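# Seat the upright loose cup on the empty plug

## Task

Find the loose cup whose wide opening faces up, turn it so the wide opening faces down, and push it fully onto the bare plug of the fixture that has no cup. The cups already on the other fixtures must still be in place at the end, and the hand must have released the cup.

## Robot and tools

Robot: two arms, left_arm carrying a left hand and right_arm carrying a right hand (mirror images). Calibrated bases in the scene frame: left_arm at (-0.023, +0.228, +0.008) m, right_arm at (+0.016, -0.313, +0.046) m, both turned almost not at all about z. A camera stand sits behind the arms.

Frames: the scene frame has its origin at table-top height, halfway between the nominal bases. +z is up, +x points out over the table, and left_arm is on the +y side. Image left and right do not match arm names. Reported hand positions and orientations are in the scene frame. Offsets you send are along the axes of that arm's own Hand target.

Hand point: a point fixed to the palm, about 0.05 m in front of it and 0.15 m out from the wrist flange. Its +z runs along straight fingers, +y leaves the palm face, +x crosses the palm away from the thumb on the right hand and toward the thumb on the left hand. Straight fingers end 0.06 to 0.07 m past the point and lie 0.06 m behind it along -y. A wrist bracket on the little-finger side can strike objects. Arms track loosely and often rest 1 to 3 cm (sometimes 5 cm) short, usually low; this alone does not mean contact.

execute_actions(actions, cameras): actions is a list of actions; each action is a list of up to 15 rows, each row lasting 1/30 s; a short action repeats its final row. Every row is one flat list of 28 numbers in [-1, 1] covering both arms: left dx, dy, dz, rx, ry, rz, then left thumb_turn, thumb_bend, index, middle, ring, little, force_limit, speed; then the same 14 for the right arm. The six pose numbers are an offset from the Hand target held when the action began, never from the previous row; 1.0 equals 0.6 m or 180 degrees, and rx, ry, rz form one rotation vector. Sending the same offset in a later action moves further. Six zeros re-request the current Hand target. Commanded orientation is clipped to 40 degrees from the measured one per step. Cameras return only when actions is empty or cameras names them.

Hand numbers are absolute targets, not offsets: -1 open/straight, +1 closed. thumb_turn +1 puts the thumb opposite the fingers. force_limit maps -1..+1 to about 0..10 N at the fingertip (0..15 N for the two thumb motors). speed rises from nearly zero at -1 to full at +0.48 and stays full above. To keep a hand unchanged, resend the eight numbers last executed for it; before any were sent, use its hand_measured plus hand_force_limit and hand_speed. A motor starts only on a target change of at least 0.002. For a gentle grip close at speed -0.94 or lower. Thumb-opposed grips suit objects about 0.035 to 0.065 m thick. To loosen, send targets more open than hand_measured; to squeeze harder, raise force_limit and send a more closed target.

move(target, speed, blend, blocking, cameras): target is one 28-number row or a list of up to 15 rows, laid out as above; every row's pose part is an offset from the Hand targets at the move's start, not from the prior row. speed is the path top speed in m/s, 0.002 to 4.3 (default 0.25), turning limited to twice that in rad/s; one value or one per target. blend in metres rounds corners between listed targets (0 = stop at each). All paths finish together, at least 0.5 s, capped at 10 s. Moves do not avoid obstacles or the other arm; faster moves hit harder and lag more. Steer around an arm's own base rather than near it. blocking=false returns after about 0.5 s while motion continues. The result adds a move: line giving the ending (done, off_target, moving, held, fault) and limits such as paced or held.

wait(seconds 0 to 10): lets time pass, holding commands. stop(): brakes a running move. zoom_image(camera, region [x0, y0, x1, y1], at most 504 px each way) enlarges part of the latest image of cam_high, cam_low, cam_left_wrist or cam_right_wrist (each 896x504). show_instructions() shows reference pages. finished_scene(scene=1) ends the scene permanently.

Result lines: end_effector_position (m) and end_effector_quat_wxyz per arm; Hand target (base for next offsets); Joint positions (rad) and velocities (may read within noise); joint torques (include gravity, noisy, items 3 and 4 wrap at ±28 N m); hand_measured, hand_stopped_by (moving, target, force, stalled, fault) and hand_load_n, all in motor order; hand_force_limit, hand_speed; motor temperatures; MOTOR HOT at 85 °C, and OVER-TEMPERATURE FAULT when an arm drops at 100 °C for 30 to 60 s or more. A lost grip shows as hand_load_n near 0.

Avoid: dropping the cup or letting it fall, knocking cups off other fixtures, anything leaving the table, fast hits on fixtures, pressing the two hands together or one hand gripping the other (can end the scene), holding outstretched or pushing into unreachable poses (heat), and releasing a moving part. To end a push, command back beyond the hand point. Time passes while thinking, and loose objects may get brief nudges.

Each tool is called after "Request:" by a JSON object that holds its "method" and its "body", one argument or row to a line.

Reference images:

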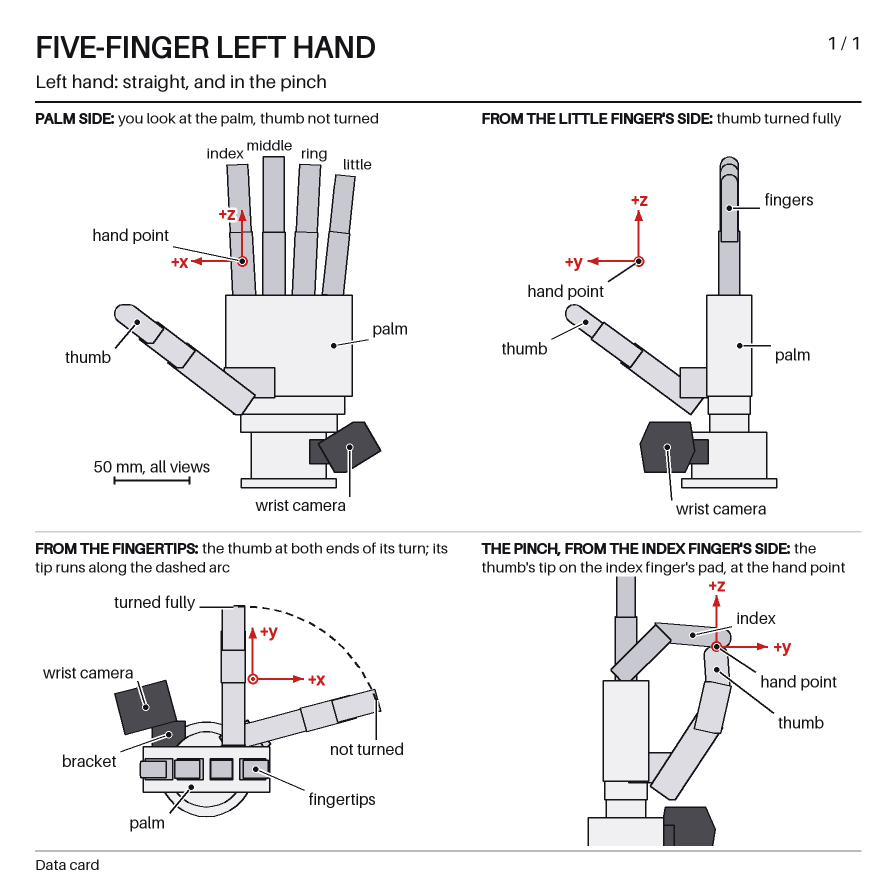

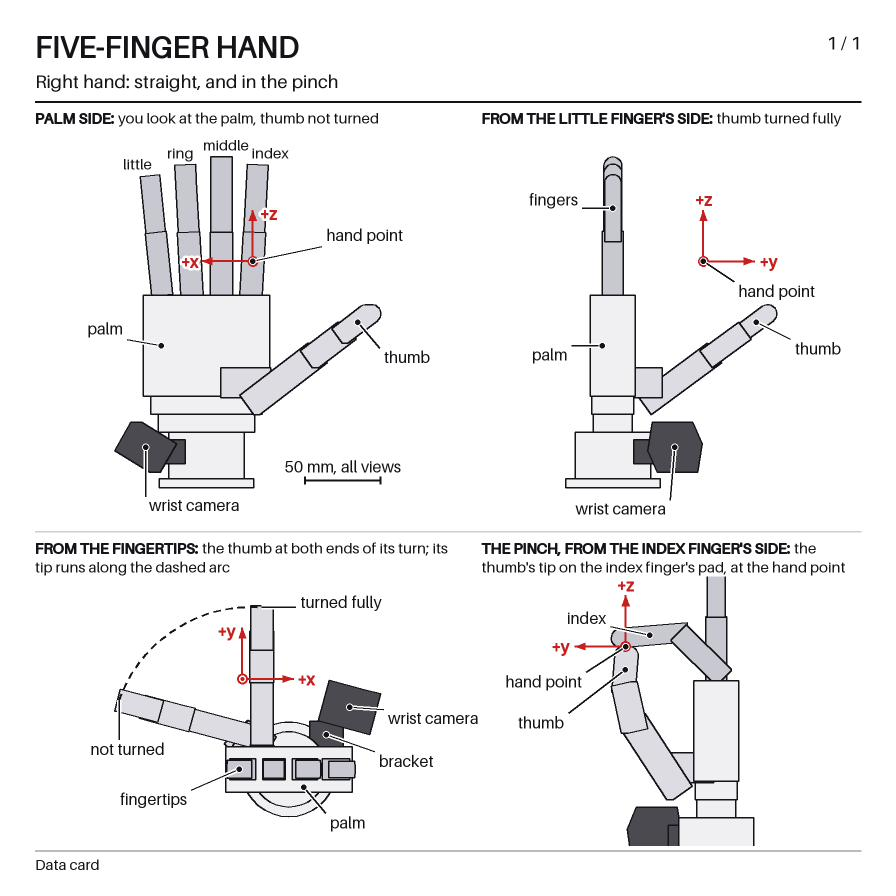

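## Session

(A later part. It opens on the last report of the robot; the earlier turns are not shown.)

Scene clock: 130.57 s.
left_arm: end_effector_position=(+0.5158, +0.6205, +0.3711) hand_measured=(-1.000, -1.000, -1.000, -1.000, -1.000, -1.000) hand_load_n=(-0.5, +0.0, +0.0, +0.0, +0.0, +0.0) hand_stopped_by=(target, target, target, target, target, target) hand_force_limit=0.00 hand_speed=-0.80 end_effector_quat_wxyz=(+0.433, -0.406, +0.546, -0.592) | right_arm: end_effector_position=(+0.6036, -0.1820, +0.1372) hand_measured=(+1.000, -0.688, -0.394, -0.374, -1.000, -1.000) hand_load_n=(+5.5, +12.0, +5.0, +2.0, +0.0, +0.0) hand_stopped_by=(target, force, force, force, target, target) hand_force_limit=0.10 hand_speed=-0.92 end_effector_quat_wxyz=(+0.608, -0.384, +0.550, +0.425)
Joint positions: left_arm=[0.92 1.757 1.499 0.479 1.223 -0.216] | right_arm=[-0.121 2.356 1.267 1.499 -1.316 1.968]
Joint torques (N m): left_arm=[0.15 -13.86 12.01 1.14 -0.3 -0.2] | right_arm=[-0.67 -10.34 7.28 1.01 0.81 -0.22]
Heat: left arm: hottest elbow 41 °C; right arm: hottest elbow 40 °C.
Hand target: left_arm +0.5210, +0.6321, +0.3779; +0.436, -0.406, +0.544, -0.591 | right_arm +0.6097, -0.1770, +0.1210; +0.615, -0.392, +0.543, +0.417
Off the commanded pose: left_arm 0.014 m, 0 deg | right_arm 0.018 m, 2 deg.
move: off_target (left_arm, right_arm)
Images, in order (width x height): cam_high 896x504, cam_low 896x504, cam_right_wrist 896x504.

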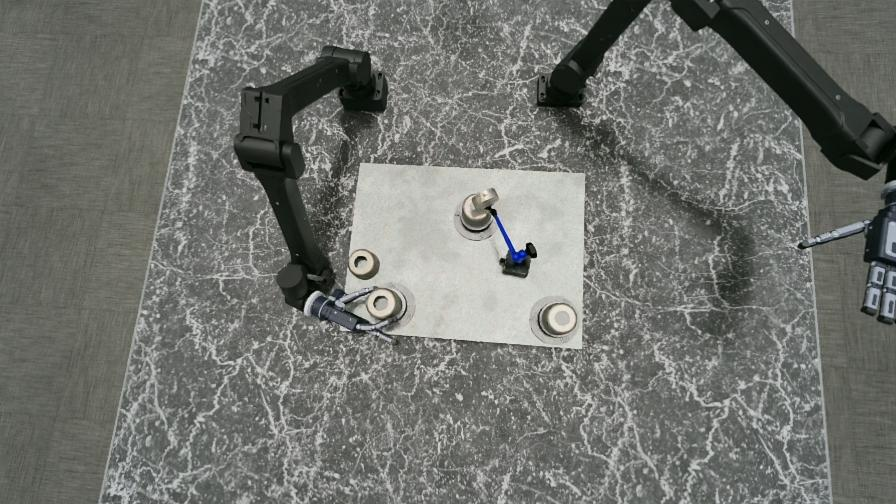

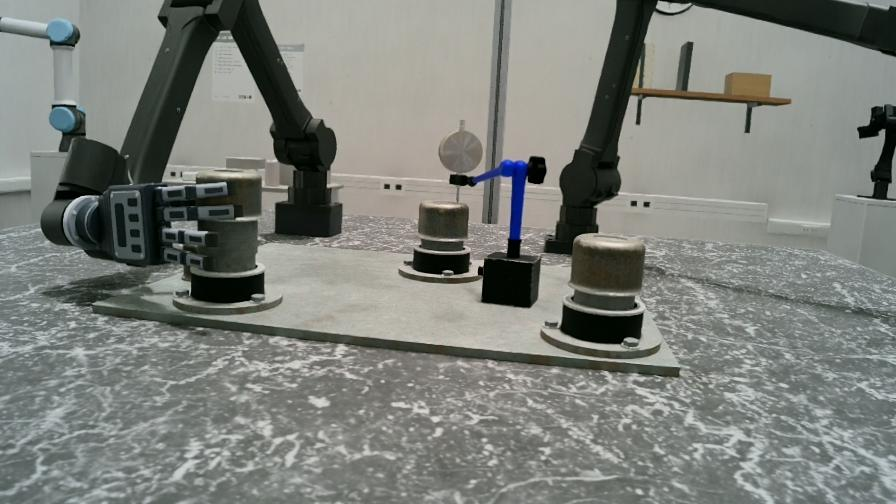

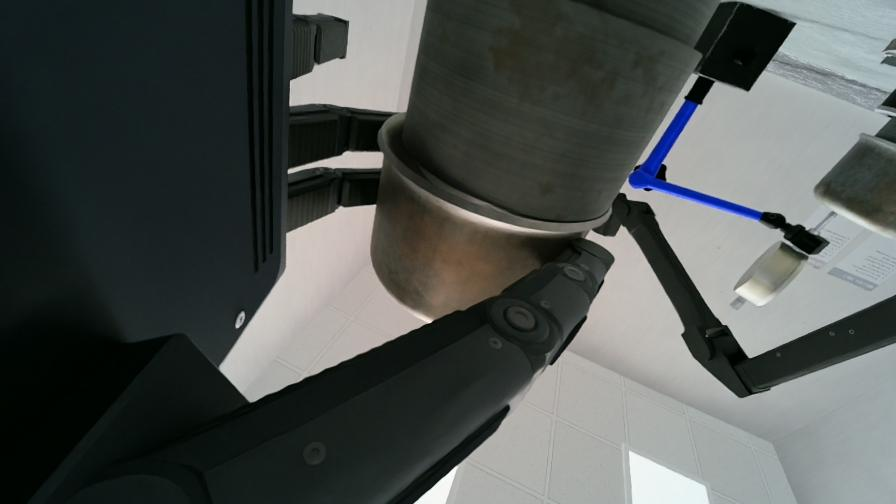

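Request:
{"method": "move", "body": {
  "target": [0, 0, 0, 0, 0, 0, -1, -1, -1, -1, -1, -1, 0, -0.8, -0.0617, -0.0012, 0.0033, 0, 0, 0, 1, -0.1, 0.0, 0.05, -1, -1, 0.1, -0.92],
  "speed": 0.04,
  "cameras": ["cam_high", "cam_low", "cam_right_wrist"]
}}

Request:
{"method": "zoom_image", "body": {
  "camera": "cam_low",
  "region": [160, 140, 300, 310]
}}

Request:
{"method": "zoom_image", "body": {
  "camera": "cam_right_wrist",
  "region": [340, 0, 800, 340]
}}

Request:
{"method": "zoom_image", "body": {
  "camera": "cam_high",
  "region": [360, 280, 410, 325]
}}

Scene clock: 135.10 s.
left_arm: end_effector_position=(+0.5158, +0.6205, +0.3711) hand_measured=(-1.000, -1.000, -1.000, -1.000, -1.000, -1.000) hand_load_n=(-0.5, -0.5, +0.0, +0.0, +0.0, +0.0) hand_stopped_by=(target, target, target, target, target, target) hand_force_limit=0.00 hand_speed=-0.80 end_effector_quat_wxyz=(+0.433, -0.406, +0.546, -0.592) | right_arm: end_effector_position=(+0.6043, -0.1819, +0.1397) hand_measured=(+1.000, -0.688, -0.394, -0.374, -1.000, -1.000) hand_load_n=(-0.5, +11.0, +4.0, +4.0, +0.0, +0.0) hand_stopped_by=(target, force, force, force, target, target) hand_force_limit=0.10 hand_speed=-0.92 end_effector_quat_wxyz=(+0.605, -0.386, +0.551, +0.426)
Joint positions: left_arm=[0.92 1.757 1.499 0.479 1.223 -0.216] | right_arm=[-0.121 2.347 1.267 1.475 -1.323 1.956]
Joint torques (N m): left_arm=[-0.09 -13.86 12.05 1.03 -0.32 -0.18] | right_arm=[-0.79 -15.56 5.07 0.47 0.94 0.02]
Motor temperatures (°C): left_arm=[36 36 42 29 28 31] | right_arm=[28 34 40 35 30 29]
Heat: left arm: hottest elbow 42 °C; right arm: hottest elbow 40 °C.
Hand target: left_arm +0.5210, +0.6321, +0.3779; +0.436, -0.406, +0.544, -0.591 | right_arm +0.6087, -0.1787, +0.1580; +0.615, -0.392, +0.543, +0.417
Off the commanded pose: left_arm 0.014 m, 0 deg | right_arm 0.019 m, 2 deg.
move: off_target (left_arm, right_arm)
Images, in order (width x height): cam_high 896x504, cam_low 896x504, cam_right_wrist 896x504.

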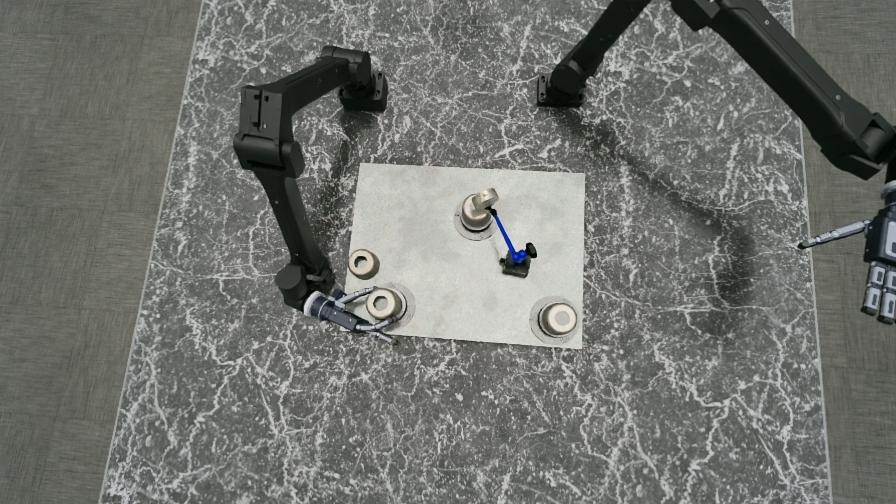

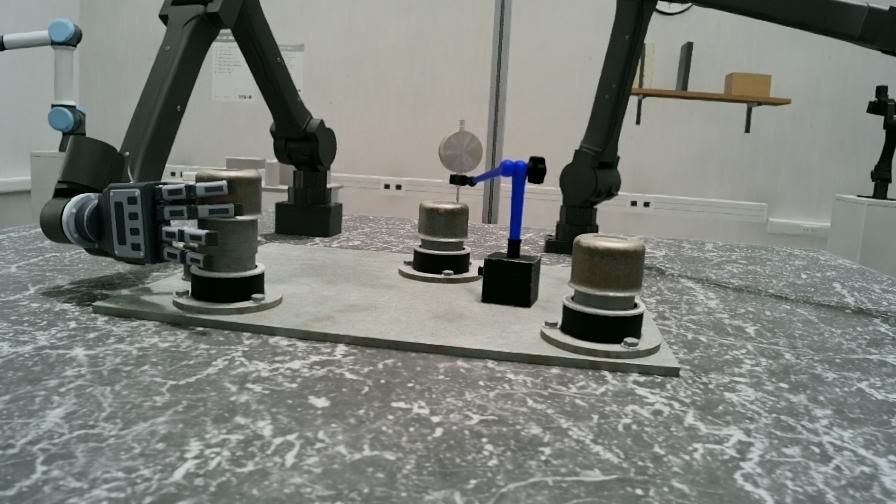

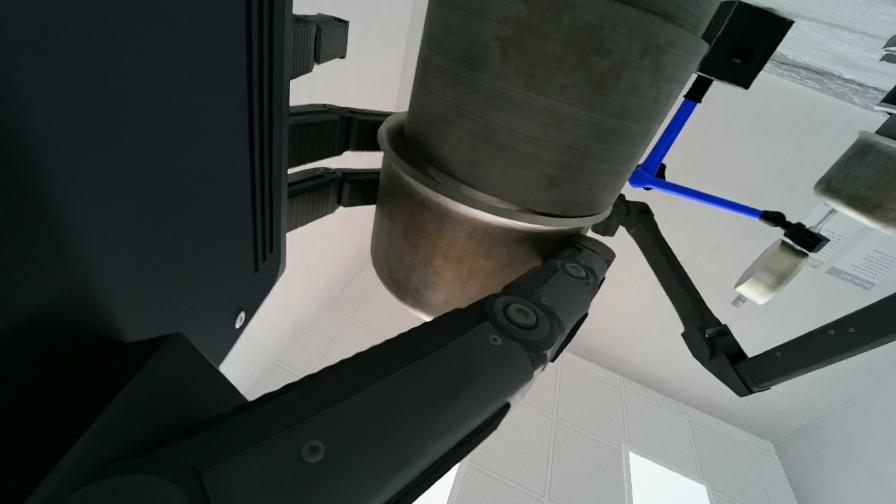

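Scaled by 2.965 from the camera's 896x504 image, which has a finer 1280x720 frame.

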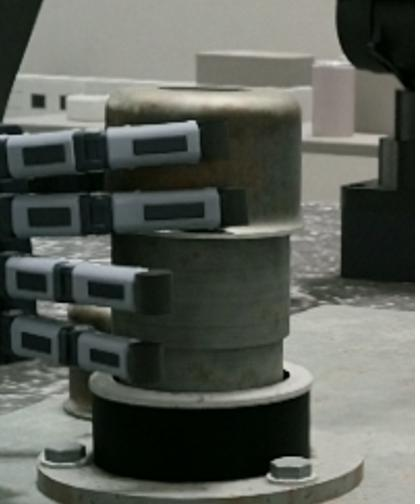

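Scaled by 1.096 from the camera's 896x504 image, which has a finer 1280x720 frame.

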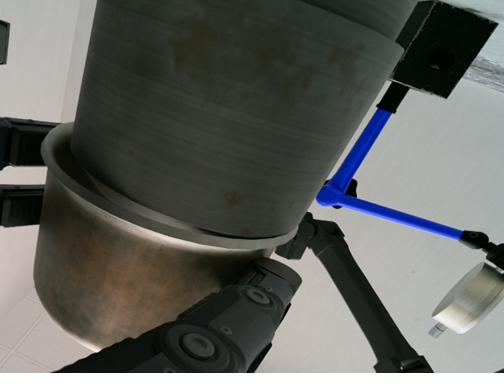

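Scaled by 10.080 from the camera's 896x504 image, which has a finer 1280x720 frame.

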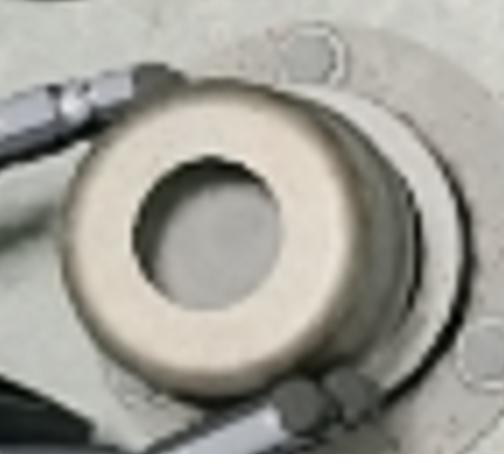

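Request:
{"method": "move", "body": {
  "target": [0, 0, 0, 0, 0, 0, -1, -1, -1, -1, -1, -1, 0, -0.8, -0.0212, 0.0055, -0.0087, 0, 0, 0, 1, -0.1, 0.0, 0.05, -1, -1, 0.1, -0.92],
  "speed": 0.05,
  "cameras": ["cam_high", "cam_low", "cam_right_wrist"]
}}

Request:
{"method": "zoom_image", "body": {
  "camera": "cam_low",
  "region": [160, 140, 300, 310]
}}

Request:
{"method": "zoom_image", "body": {
  "camera": "cam_right_wrist",
  "region": [340, 0, 800, 340]
}}

Request:
{"method": "zoom_image", "body": {
  "camera": "cam_high",
  "region": [360, 280, 410, 325]
}}

Scene clock: 137.10 s.
left_arm: end_effector_position=(+0.5158, +0.6205, +0.3711) hand_measured=(-1.000, -1.000, -1.000, -1.000, -1.000, -1.000) hand_load_n=(+0.0, +0.0, +0.0, +0.0, +0.0, +0.0) hand_stopped_by=(target, target, target, target, target, target) hand_force_limit=0.00 hand_speed=-0.80 end_effector_quat_wxyz=(+0.433, -0.406, +0.546, -0.592) | right_arm: end_effector_position=(+0.6012, -0.1815, +0.1515) hand_measured=(+1.000, -0.688, -0.394, -0.374, -1.000, -1.000) hand_load_n=(-2.0, +10.0, +4.5, +5.0, +0.0, +0.0) hand_stopped_by=(target, force, force, force, target, target) hand_force_limit=0.10 hand_speed=-0.92 end_effector_quat_wxyz=(+0.609, -0.389, +0.548, +0.422)
Joint positions: left_arm=[0.92 1.757 1.499 0.479 1.223 -0.216] | right_arm=[-0.121 2.319 1.25 1.475 -1.321 1.955]
Joint torques (N m): left_arm=[-0.73 -13.51 12.03 1.07 -0.3 -0.19] | right_arm=[-1.61 -15.5 4.7 0.49 0.54 0.18]
Heat: left arm: hottest elbow 42 °C; right arm: hottest elbow 39 °C.
Hand target: left_arm +0.5210, +0.6321, +0.3779; +0.436, -0.406, +0.544, -0.591 | right_arm +0.6030, -0.1836, +0.1700; +0.615, -0.392, +0.543, +0.417
Off the commanded pose: left_arm 0.014 m, 0 deg | right_arm 0.019 m, 1 deg.
move: off_target (left_arm, right_arm)
Images, in order (width x height): cam_high 896x504, cam_low 896x504, cam_right_wrist 896x504.

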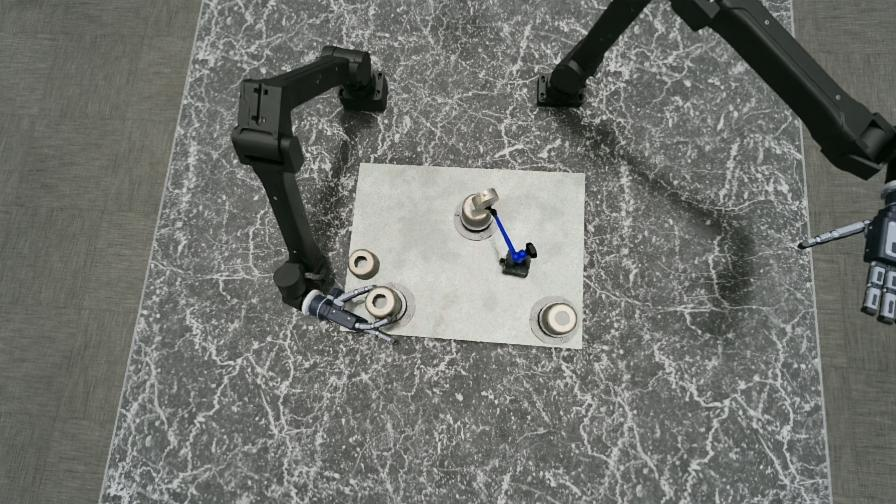

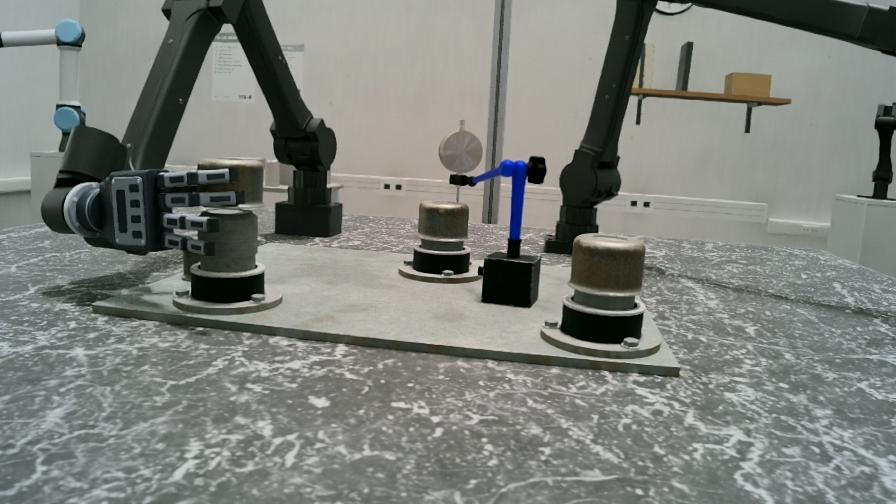

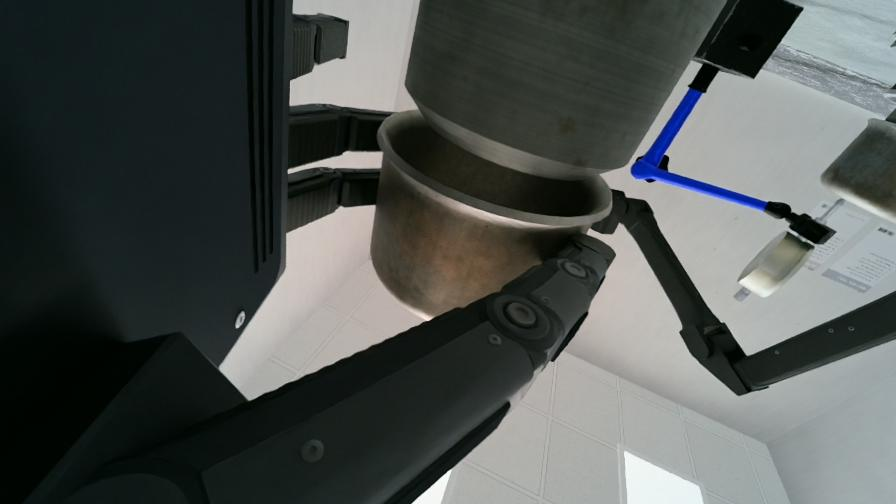

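Scaled by 2.965 from the camera's 896x504 image, which has a finer 1280x720 frame.

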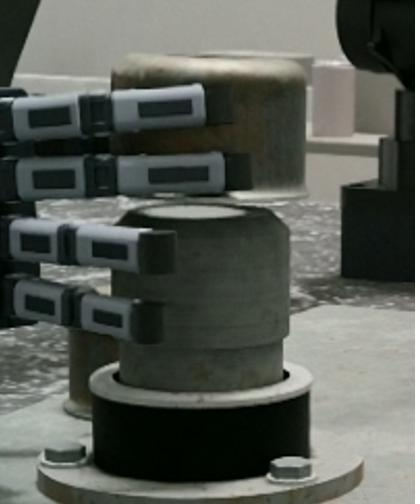

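Scaled by 1.096 from the camera's 896x504 image, which has a finer 1280x720 frame.

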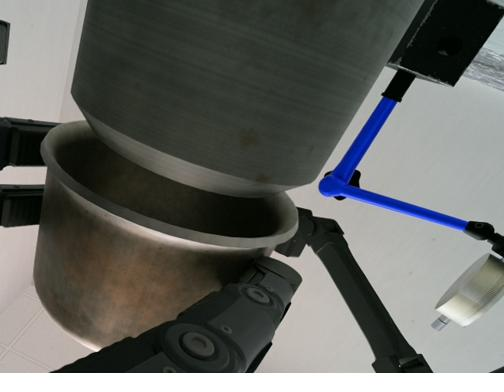

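Scaled by 10.080 from the camera's 896x504 image, which has a finer 1280x720 frame.

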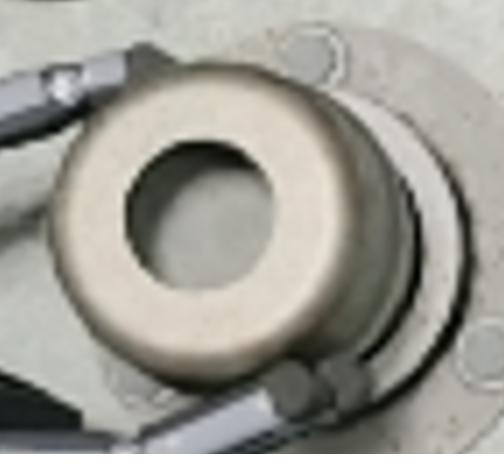

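Request:
{"method": "move", "body": {
  "target": [0, 0, 0, 0, 0, 0, -1, -1, -1, -1, -1, -1, 0, -0.8, -0.0007, -0.0045, -0.0095, 0, 0, 0, 1, -0.1, 0.0, 0.05, -1, -1, 0.1, -0.92],
  "speed": 0.05
}}

Scene clock: 139.47 s.
left_arm: end_effector_position=(+0.5158, +0.6205, +0.3711) hand_measured=(-1.000, -1.000, -1.000, -1.000, -1.000, -1.000) hand_load_n=(+0.0, +0.0, +0.0, +0.0, +0.0, +0.0) hand_stopped_by=(target, target, target, target, target, target) hand_force_limit=0.00 hand_speed=-0.80 end_effector_quat_wxyz=(+0.433, -0.406, +0.546, -0.592) | right_arm: end_effector_position=(+0.5999, -0.1835, +0.1506) hand_measured=(+1.000, -0.688, -0.394, -0.374, -1.000, -1.000) hand_load_n=(-2.0, +10.0, +4.0, +5.5, +0.0, +0.0) hand_stopped_by=(target, force, force, force, target, target) hand_force_limit=0.10 hand_speed=-0.92 end_effector_quat_wxyz=(+0.607, -0.391, +0.548, +0.423)
Joint positions: left_arm=[0.92 1.757 1.499 0.479 1.223 -0.216] | right_arm=[-0.124 2.319 1.25 1.475 -1.331 1.955]
Joint torques (N m): left_arm=[-0.21 -13.68 12.04 0.94 -0.27 -0.19] | right_arm=[-2.02 -15.38 5.12 0.95 0.54 0.34]
Heat: left arm: hottest elbow 42 °C; right arm: hottest elbow 39 °C.
Hand target: left_arm +0.5210, +0.6321, +0.3779; +0.436, -0.406, +0.544, -0.591 | right_arm +0.6037, -0.1899, +0.1700; +0.615, -0.392, +0.543, +0.417
Off the commanded pose: left_arm 0.014 m, 0 deg | right_arm 0.021 m, 1 deg.
move: off_target (left_arm, right_arm)

Request:
{"method": "move", "body": {
  "target": [0, 0, 0, 0, 0, 0, -1, -1, -1, -1, -1, -1, 0, -0.8, 0.0504, -0.0107, -0.0018, 0, 0, 0, 1, -0.1, 0.0, 0.05, -1, -1, 0.1, -0.92],
  "speed": 0.03,
  "cameras": ["cam_high", "cam_low", "cam_right_wrist"]
}}

Request:
{"method": "zoom_image", "body": {
  "camera": "cam_low",
  "region": [160, 140, 300, 310]
}}

Request:
{"method": "zoom_image", "body": {
  "camera": "cam_right_wrist",
  "region": [340, 0, 800, 340]
}}

Request:
{"method": "zoom_image", "body": {
  "camera": "cam_high",
  "region": [360, 280, 410, 325]
}}

Scene clock: 142.07 s.
left_arm: end_effector_position=(+0.5158, +0.6205, +0.3711) hand_measured=(-1.000, -1.000, -1.000, -1.000, -1.000, -1.000) hand_load_n=(+0.0, +0.0, +0.0, +0.0, +0.0, +0.0) hand_stopped_by=(target, target, target, target, target, target) hand_force_limit=0.00 hand_speed=-0.80 end_effector_quat_wxyz=(+0.433, -0.406, +0.546, -0.592) | right_arm: end_effector_position=(+0.6002, -0.1846, +0.1315) hand_measured=(+1.000, -0.688, -0.394, -0.374, -1.000, -1.000) hand_load_n=(-2.0, +10.0, +4.0, +5.5, +0.0, +0.0) hand_stopped_by=(target, force, force, force, target, target) hand_force_limit=0.10 hand_speed=-0.92 end_effector_quat_wxyz=(+0.603, -0.387, +0.552, +0.426)
Joint positions: left_arm=[0.92 1.757 1.499 0.479 1.223 -0.216] | right_arm=[-0.126 2.36 1.26 1.489 -1.332 1.955]
Joint torques (N m): left_arm=[-0.21 -13.45 11.97 0.99 -0.27 -0.17] | right_arm=[-2.02 -13.04 7.77 1.24 0.56 0.27]
Heat: left arm: hottest elbow 42 °C; right arm: hottest elbow 39 °C.
Hand target: left_arm +0.5210, +0.6321, +0.3779; +0.436, -0.406, +0.544, -0.591 | right_arm +0.6111, -0.1904, +0.1399; +0.615, -0.392, +0.543, +0.417
Off the commanded pose: left_arm 0.014 m, 0 deg | right_arm 0.015 m, 2 deg.
move: off_target (left_arm, right_arm)
Images, in order (width x height): cam_high 896x504, cam_low 896x504, cam_right_wrist 896x504.

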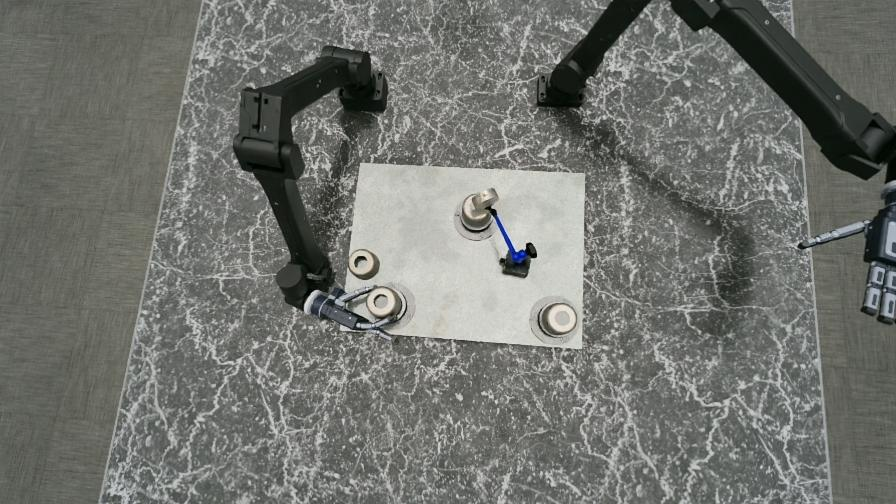

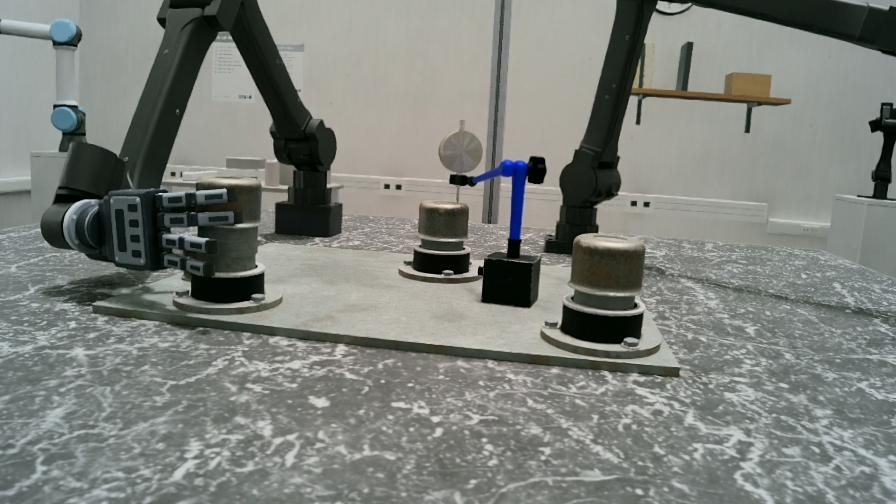

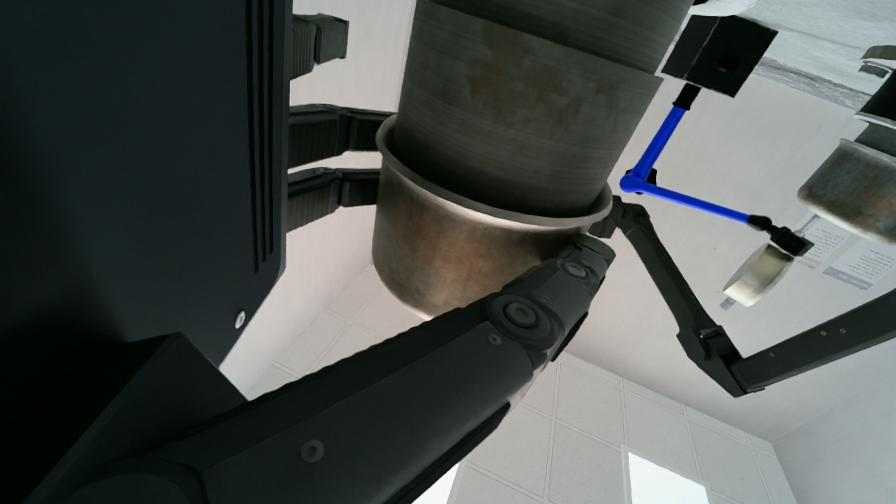

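Scaled by 2.965 from the camera's 896x504 image, which has a finer 1280x720 frame.

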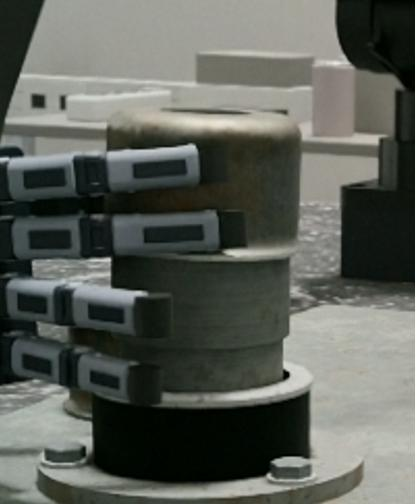

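Scaled by 1.096 from the camera's 896x504 image, which has a finer 1280x720 frame.

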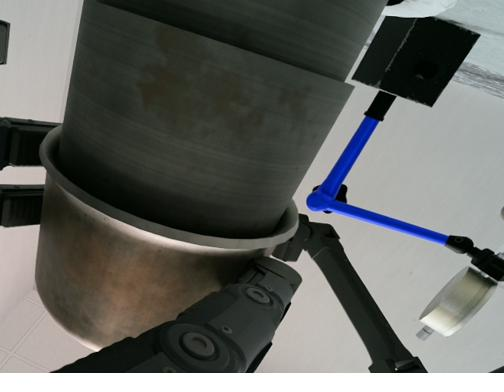

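Scaled by 10.080 from the camera's 896x504 image, which has a finer 1280x720 frame.

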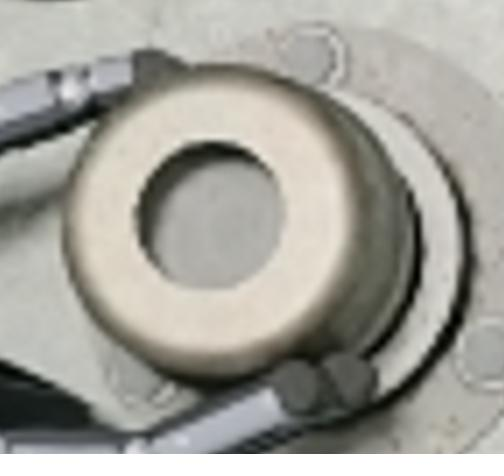

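Request:
{"method": "zoom_image", "body": {
  "camera": "cam_low",
  "region": [20, 150, 220, 310]
}}

Request:
{"method": "zoom_image", "body": {
  "camera": "cam_high",
  "region": [270, 230, 410, 350]
}}

Scaled by 2.520 from the camera's 896x504 image, which has a finer 1280x720 frame.

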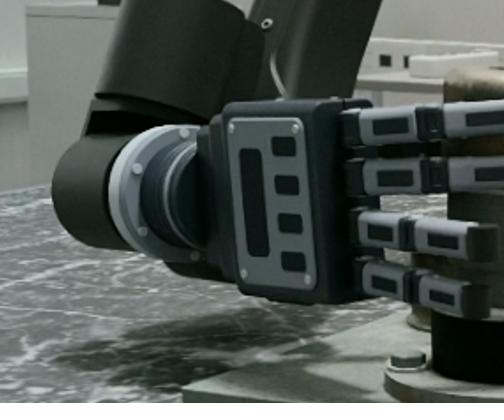

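Scaled by 3.600 from the camera's 896x504 image, which has a finer 1280x720 frame.

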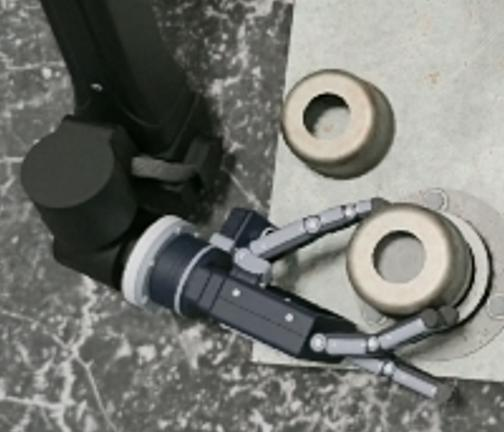

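Request:
{"method": "move", "body": {
  "target": [0, 0, 0, 0, 0, 0, -1, -1, -1, -1, -1, -1, 0, -0.8, 0.0232, 0.0007, -0.0024, 0, 0, 0, 1, -0.1, 0.0, 0.05, -1, -1, 0.1, -0.92],
  "speed": 0.03,
  "cameras": ["cam_high", "cam_low", "cam_right_wrist"]
}}

Request:
{"method": "zoom_image", "body": {
  "camera": "cam_low",
  "region": [20, 150, 300, 310]
}}

Scene clock: 149.53 s.
left_arm: end_effector_position=(+0.5158, +0.6205, +0.3711) hand_measured=(-1.000, -1.000, -1.000, -1.000, -1.000, -1.000) hand_load_n=(+0.0, +0.0, +0.0, +0.0, -0.5, +0.0) hand_stopped_by=(target, target, target, target, target, target) hand_force_limit=0.00 hand_speed=-0.80 end_effector_quat_wxyz=(+0.433, -0.406, +0.546, -0.592) | right_arm: end_effector_position=(+0.6006, -0.1849, +0.1182) hand_measured=(+1.000, -0.688, -0.394, -0.374, -1.000, -1.000) hand_load_n=(-2.0, +10.0, +4.0, +5.5, +0.0, +0.0) hand_stopped_by=(target, force, force, force, target, target) hand_force_limit=0.10 hand_speed=-0.92 end_effector_quat_wxyz=(+0.603, -0.388, +0.552, +0.426)
Joint positions: left_arm=[0.92 1.757 1.499 0.479 1.223 -0.216] | right_arm=[-0.127 2.392 1.275 1.509 -1.332 1.955]
Joint torques (N m): left_arm=[0.03 -13.45 11.93 0.96 -0.3 -0.18] | right_arm=[-2.14 -12.86 7.43 1.32 0.59 0.29]
Heat: left arm: hottest elbow 42 °C; right arm: hottest elbow 39 °C.
Hand target: left_arm +0.5210, +0.6321, +0.3779; +0.436, -0.406, +0.544, -0.591 | right_arm +0.6112, -0.1904, +0.1259; +0.615, -0.392, +0.543, +0.417
Off the commanded pose: left_arm 0.014 m, 0 deg | right_arm 0.014 m, 2 deg.
move: off_target (left_arm, right_arm)
Images, in order (width x height): cam_high 896x504, cam_low 896x504, cam_right_wrist 896x504.

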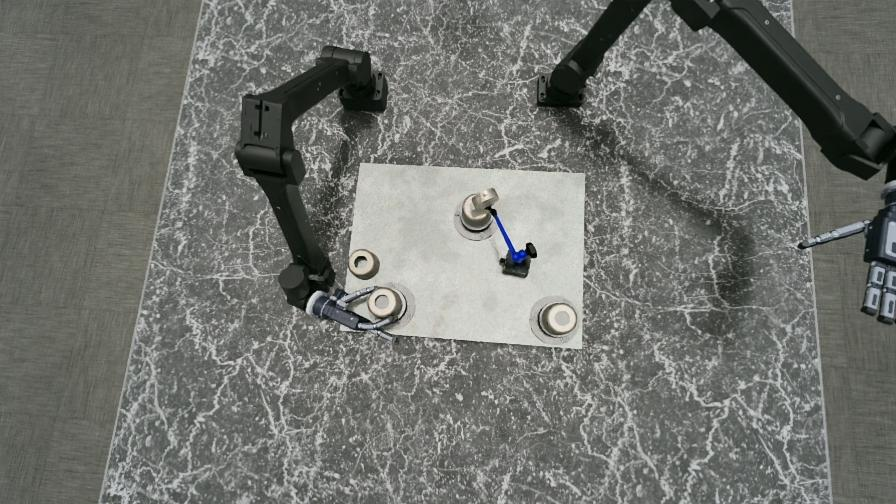

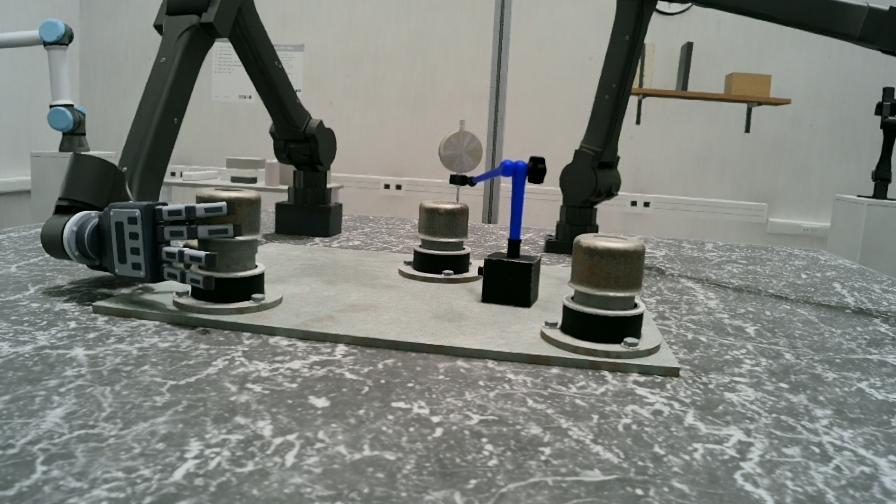

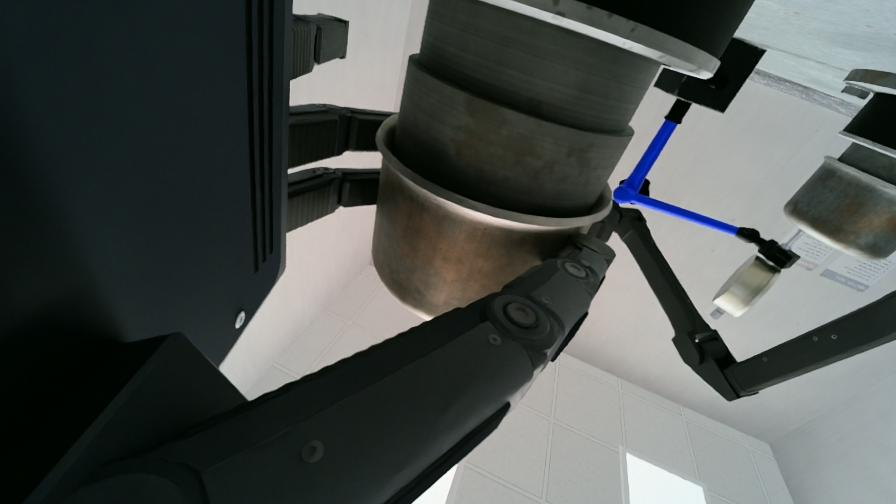

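Scaled by 1.800 from the camera's 896x504 image, which has a finer 1280x720 frame.

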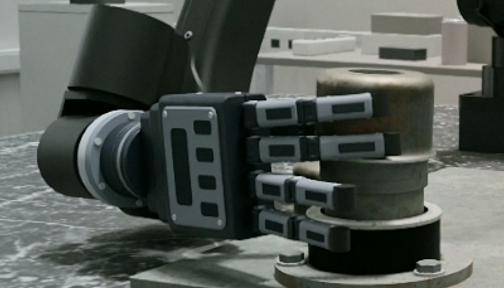

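Request:
{"method": "zoom_image", "body": {
  "camera": "cam_low",
  "region": [40, 200, 180, 310]
}}

Request:
{"method": "zoom_image", "body": {
  "camera": "cam_high",
  "region": [300, 260, 420, 350]
}}

Scaled by 3.600 from the camera's 896x504 image, which has a finer 1280x720 frame.

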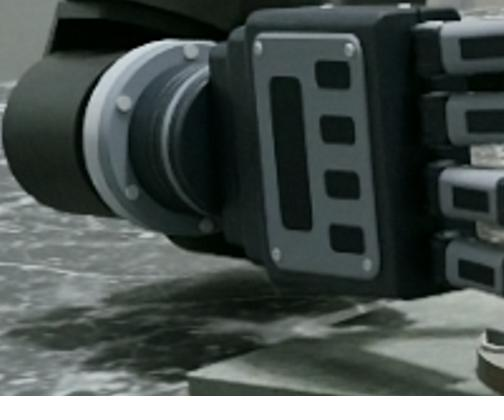

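Scaled by 4.200 from the camera's 896x504 image, which has a finer 1280x720 frame.

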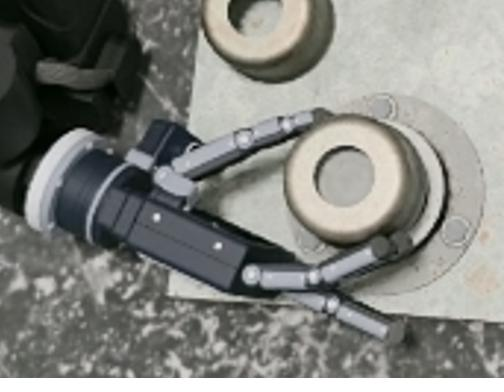

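Request:
{"method": "move", "body": {
  "target": [0, 0, 0, 0, 0, 0, -1, -1, -1, -1, -1, -1, 0, -0.8, 0.0149, 0.0004, -0.0015, 0, 0, 0, 1, -0.1, 0.0, 0.05, -1, -1, 0.1, -0.92],
  "speed": 0.02,
  "cameras": ["cam_high", "cam_low", "cam_right_wrist"]
}}

Request:
{"method": "zoom_image", "body": {
  "camera": "cam_low",
  "region": [40, 200, 180, 310]
}}

Request:
{"method": "zoom_image", "body": {
  "camera": "cam_low",
  "region": [140, 180, 300, 320]
}}

Scene clock: 152.50 s.
left_arm: end_effector_position=(+0.5158, +0.6205, +0.3711) hand_measured=(-1.000, -1.000, -1.000, -1.000, -1.000, -1.000) hand_load_n=(+0.0, +0.0, +0.0, +0.0, +0.0, +0.0) hand_stopped_by=(target, target, target, target, target, target) hand_force_limit=0.00 hand_speed=-0.80 end_effector_quat_wxyz=(+0.433, -0.406, +0.546, -0.592) | right_arm: end_effector_position=(+0.6007, -0.1849, +0.1145) hand_measured=(+1.000, -0.688, -0.394, -0.374, -1.000, -1.000) hand_load_n=(-1.0, +10.5, +4.0, +4.5, +0.0, +0.0) hand_stopped_by=(target, force, force, force, target, target) hand_force_limit=0.10 hand_speed=-0.92 end_effector_quat_wxyz=(+0.605, -0.389, +0.550, +0.425)
Joint positions: left_arm=[0.92 1.757 1.499 0.479 1.223 -0.216] | right_arm=[-0.127 2.403 1.282 1.523 -1.333 1.959]
Joint torques (N m): left_arm=[-0.03 -13.22 12.04 1.11 -0.28 -0.19] | right_arm=[-1.9 -12.28 7.43 1.24 0.67 0.21]
Heat: left arm: hottest elbow 43 °C; right arm: hottest elbow 39 °C.
Hand target: left_arm +0.5210, +0.6321, +0.3779; +0.436, -0.406, +0.544, -0.591 | right_arm +0.6113, -0.1904, +0.1170; +0.615, -0.392, +0.543, +0.417
Off the commanded pose: left_arm 0.014 m, 0 deg | right_arm 0.012 m, 2 deg.
move: off_target (left_arm, right_arm)
Images, in order (width x height): cam_high 896x504, cam_low 896x504, cam_right_wrist 896x504.

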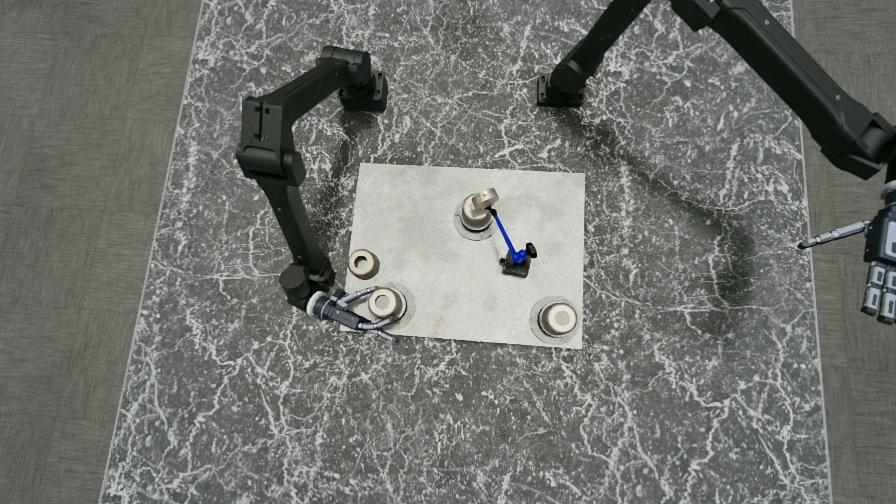

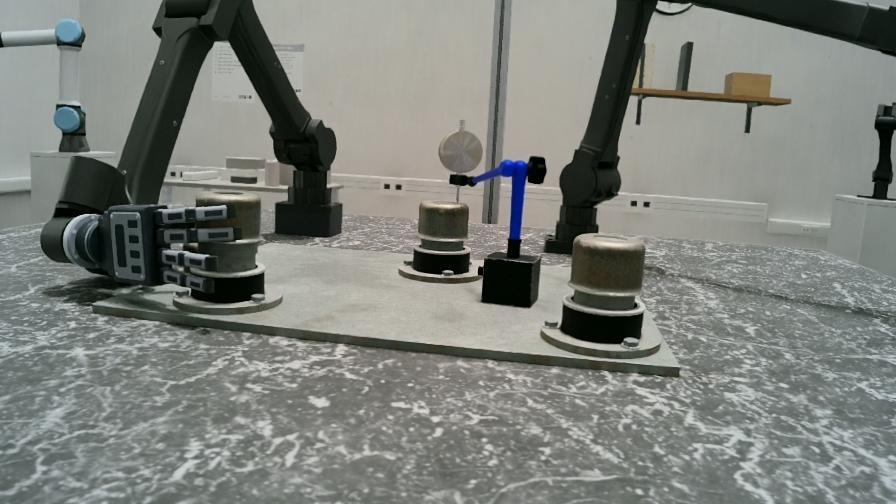

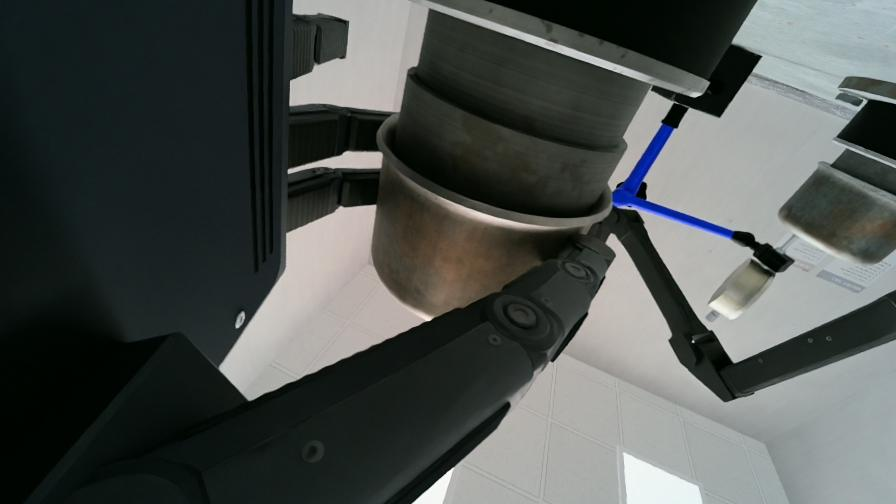

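Scaled by 3.600 from the camera's 896x504 image, which has a finer 1280x720 frame.

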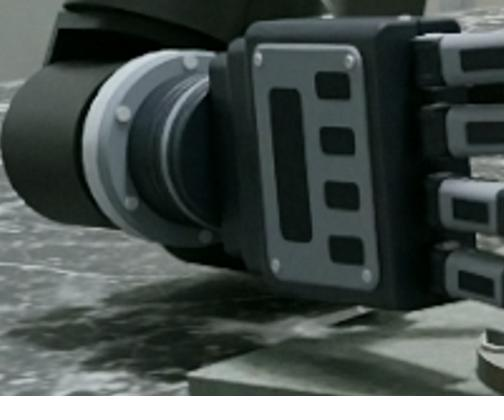

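Scaled by 3.150 from the camera's 896x504 image, which has a finer 1280x720 frame.

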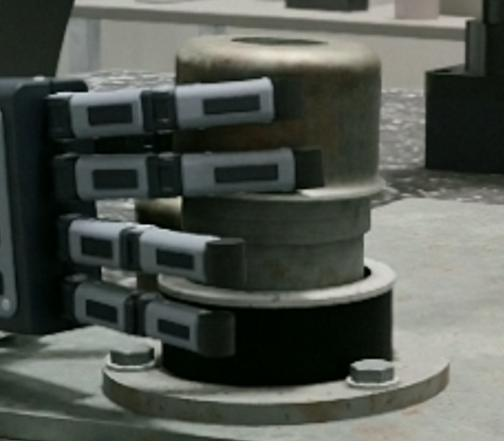

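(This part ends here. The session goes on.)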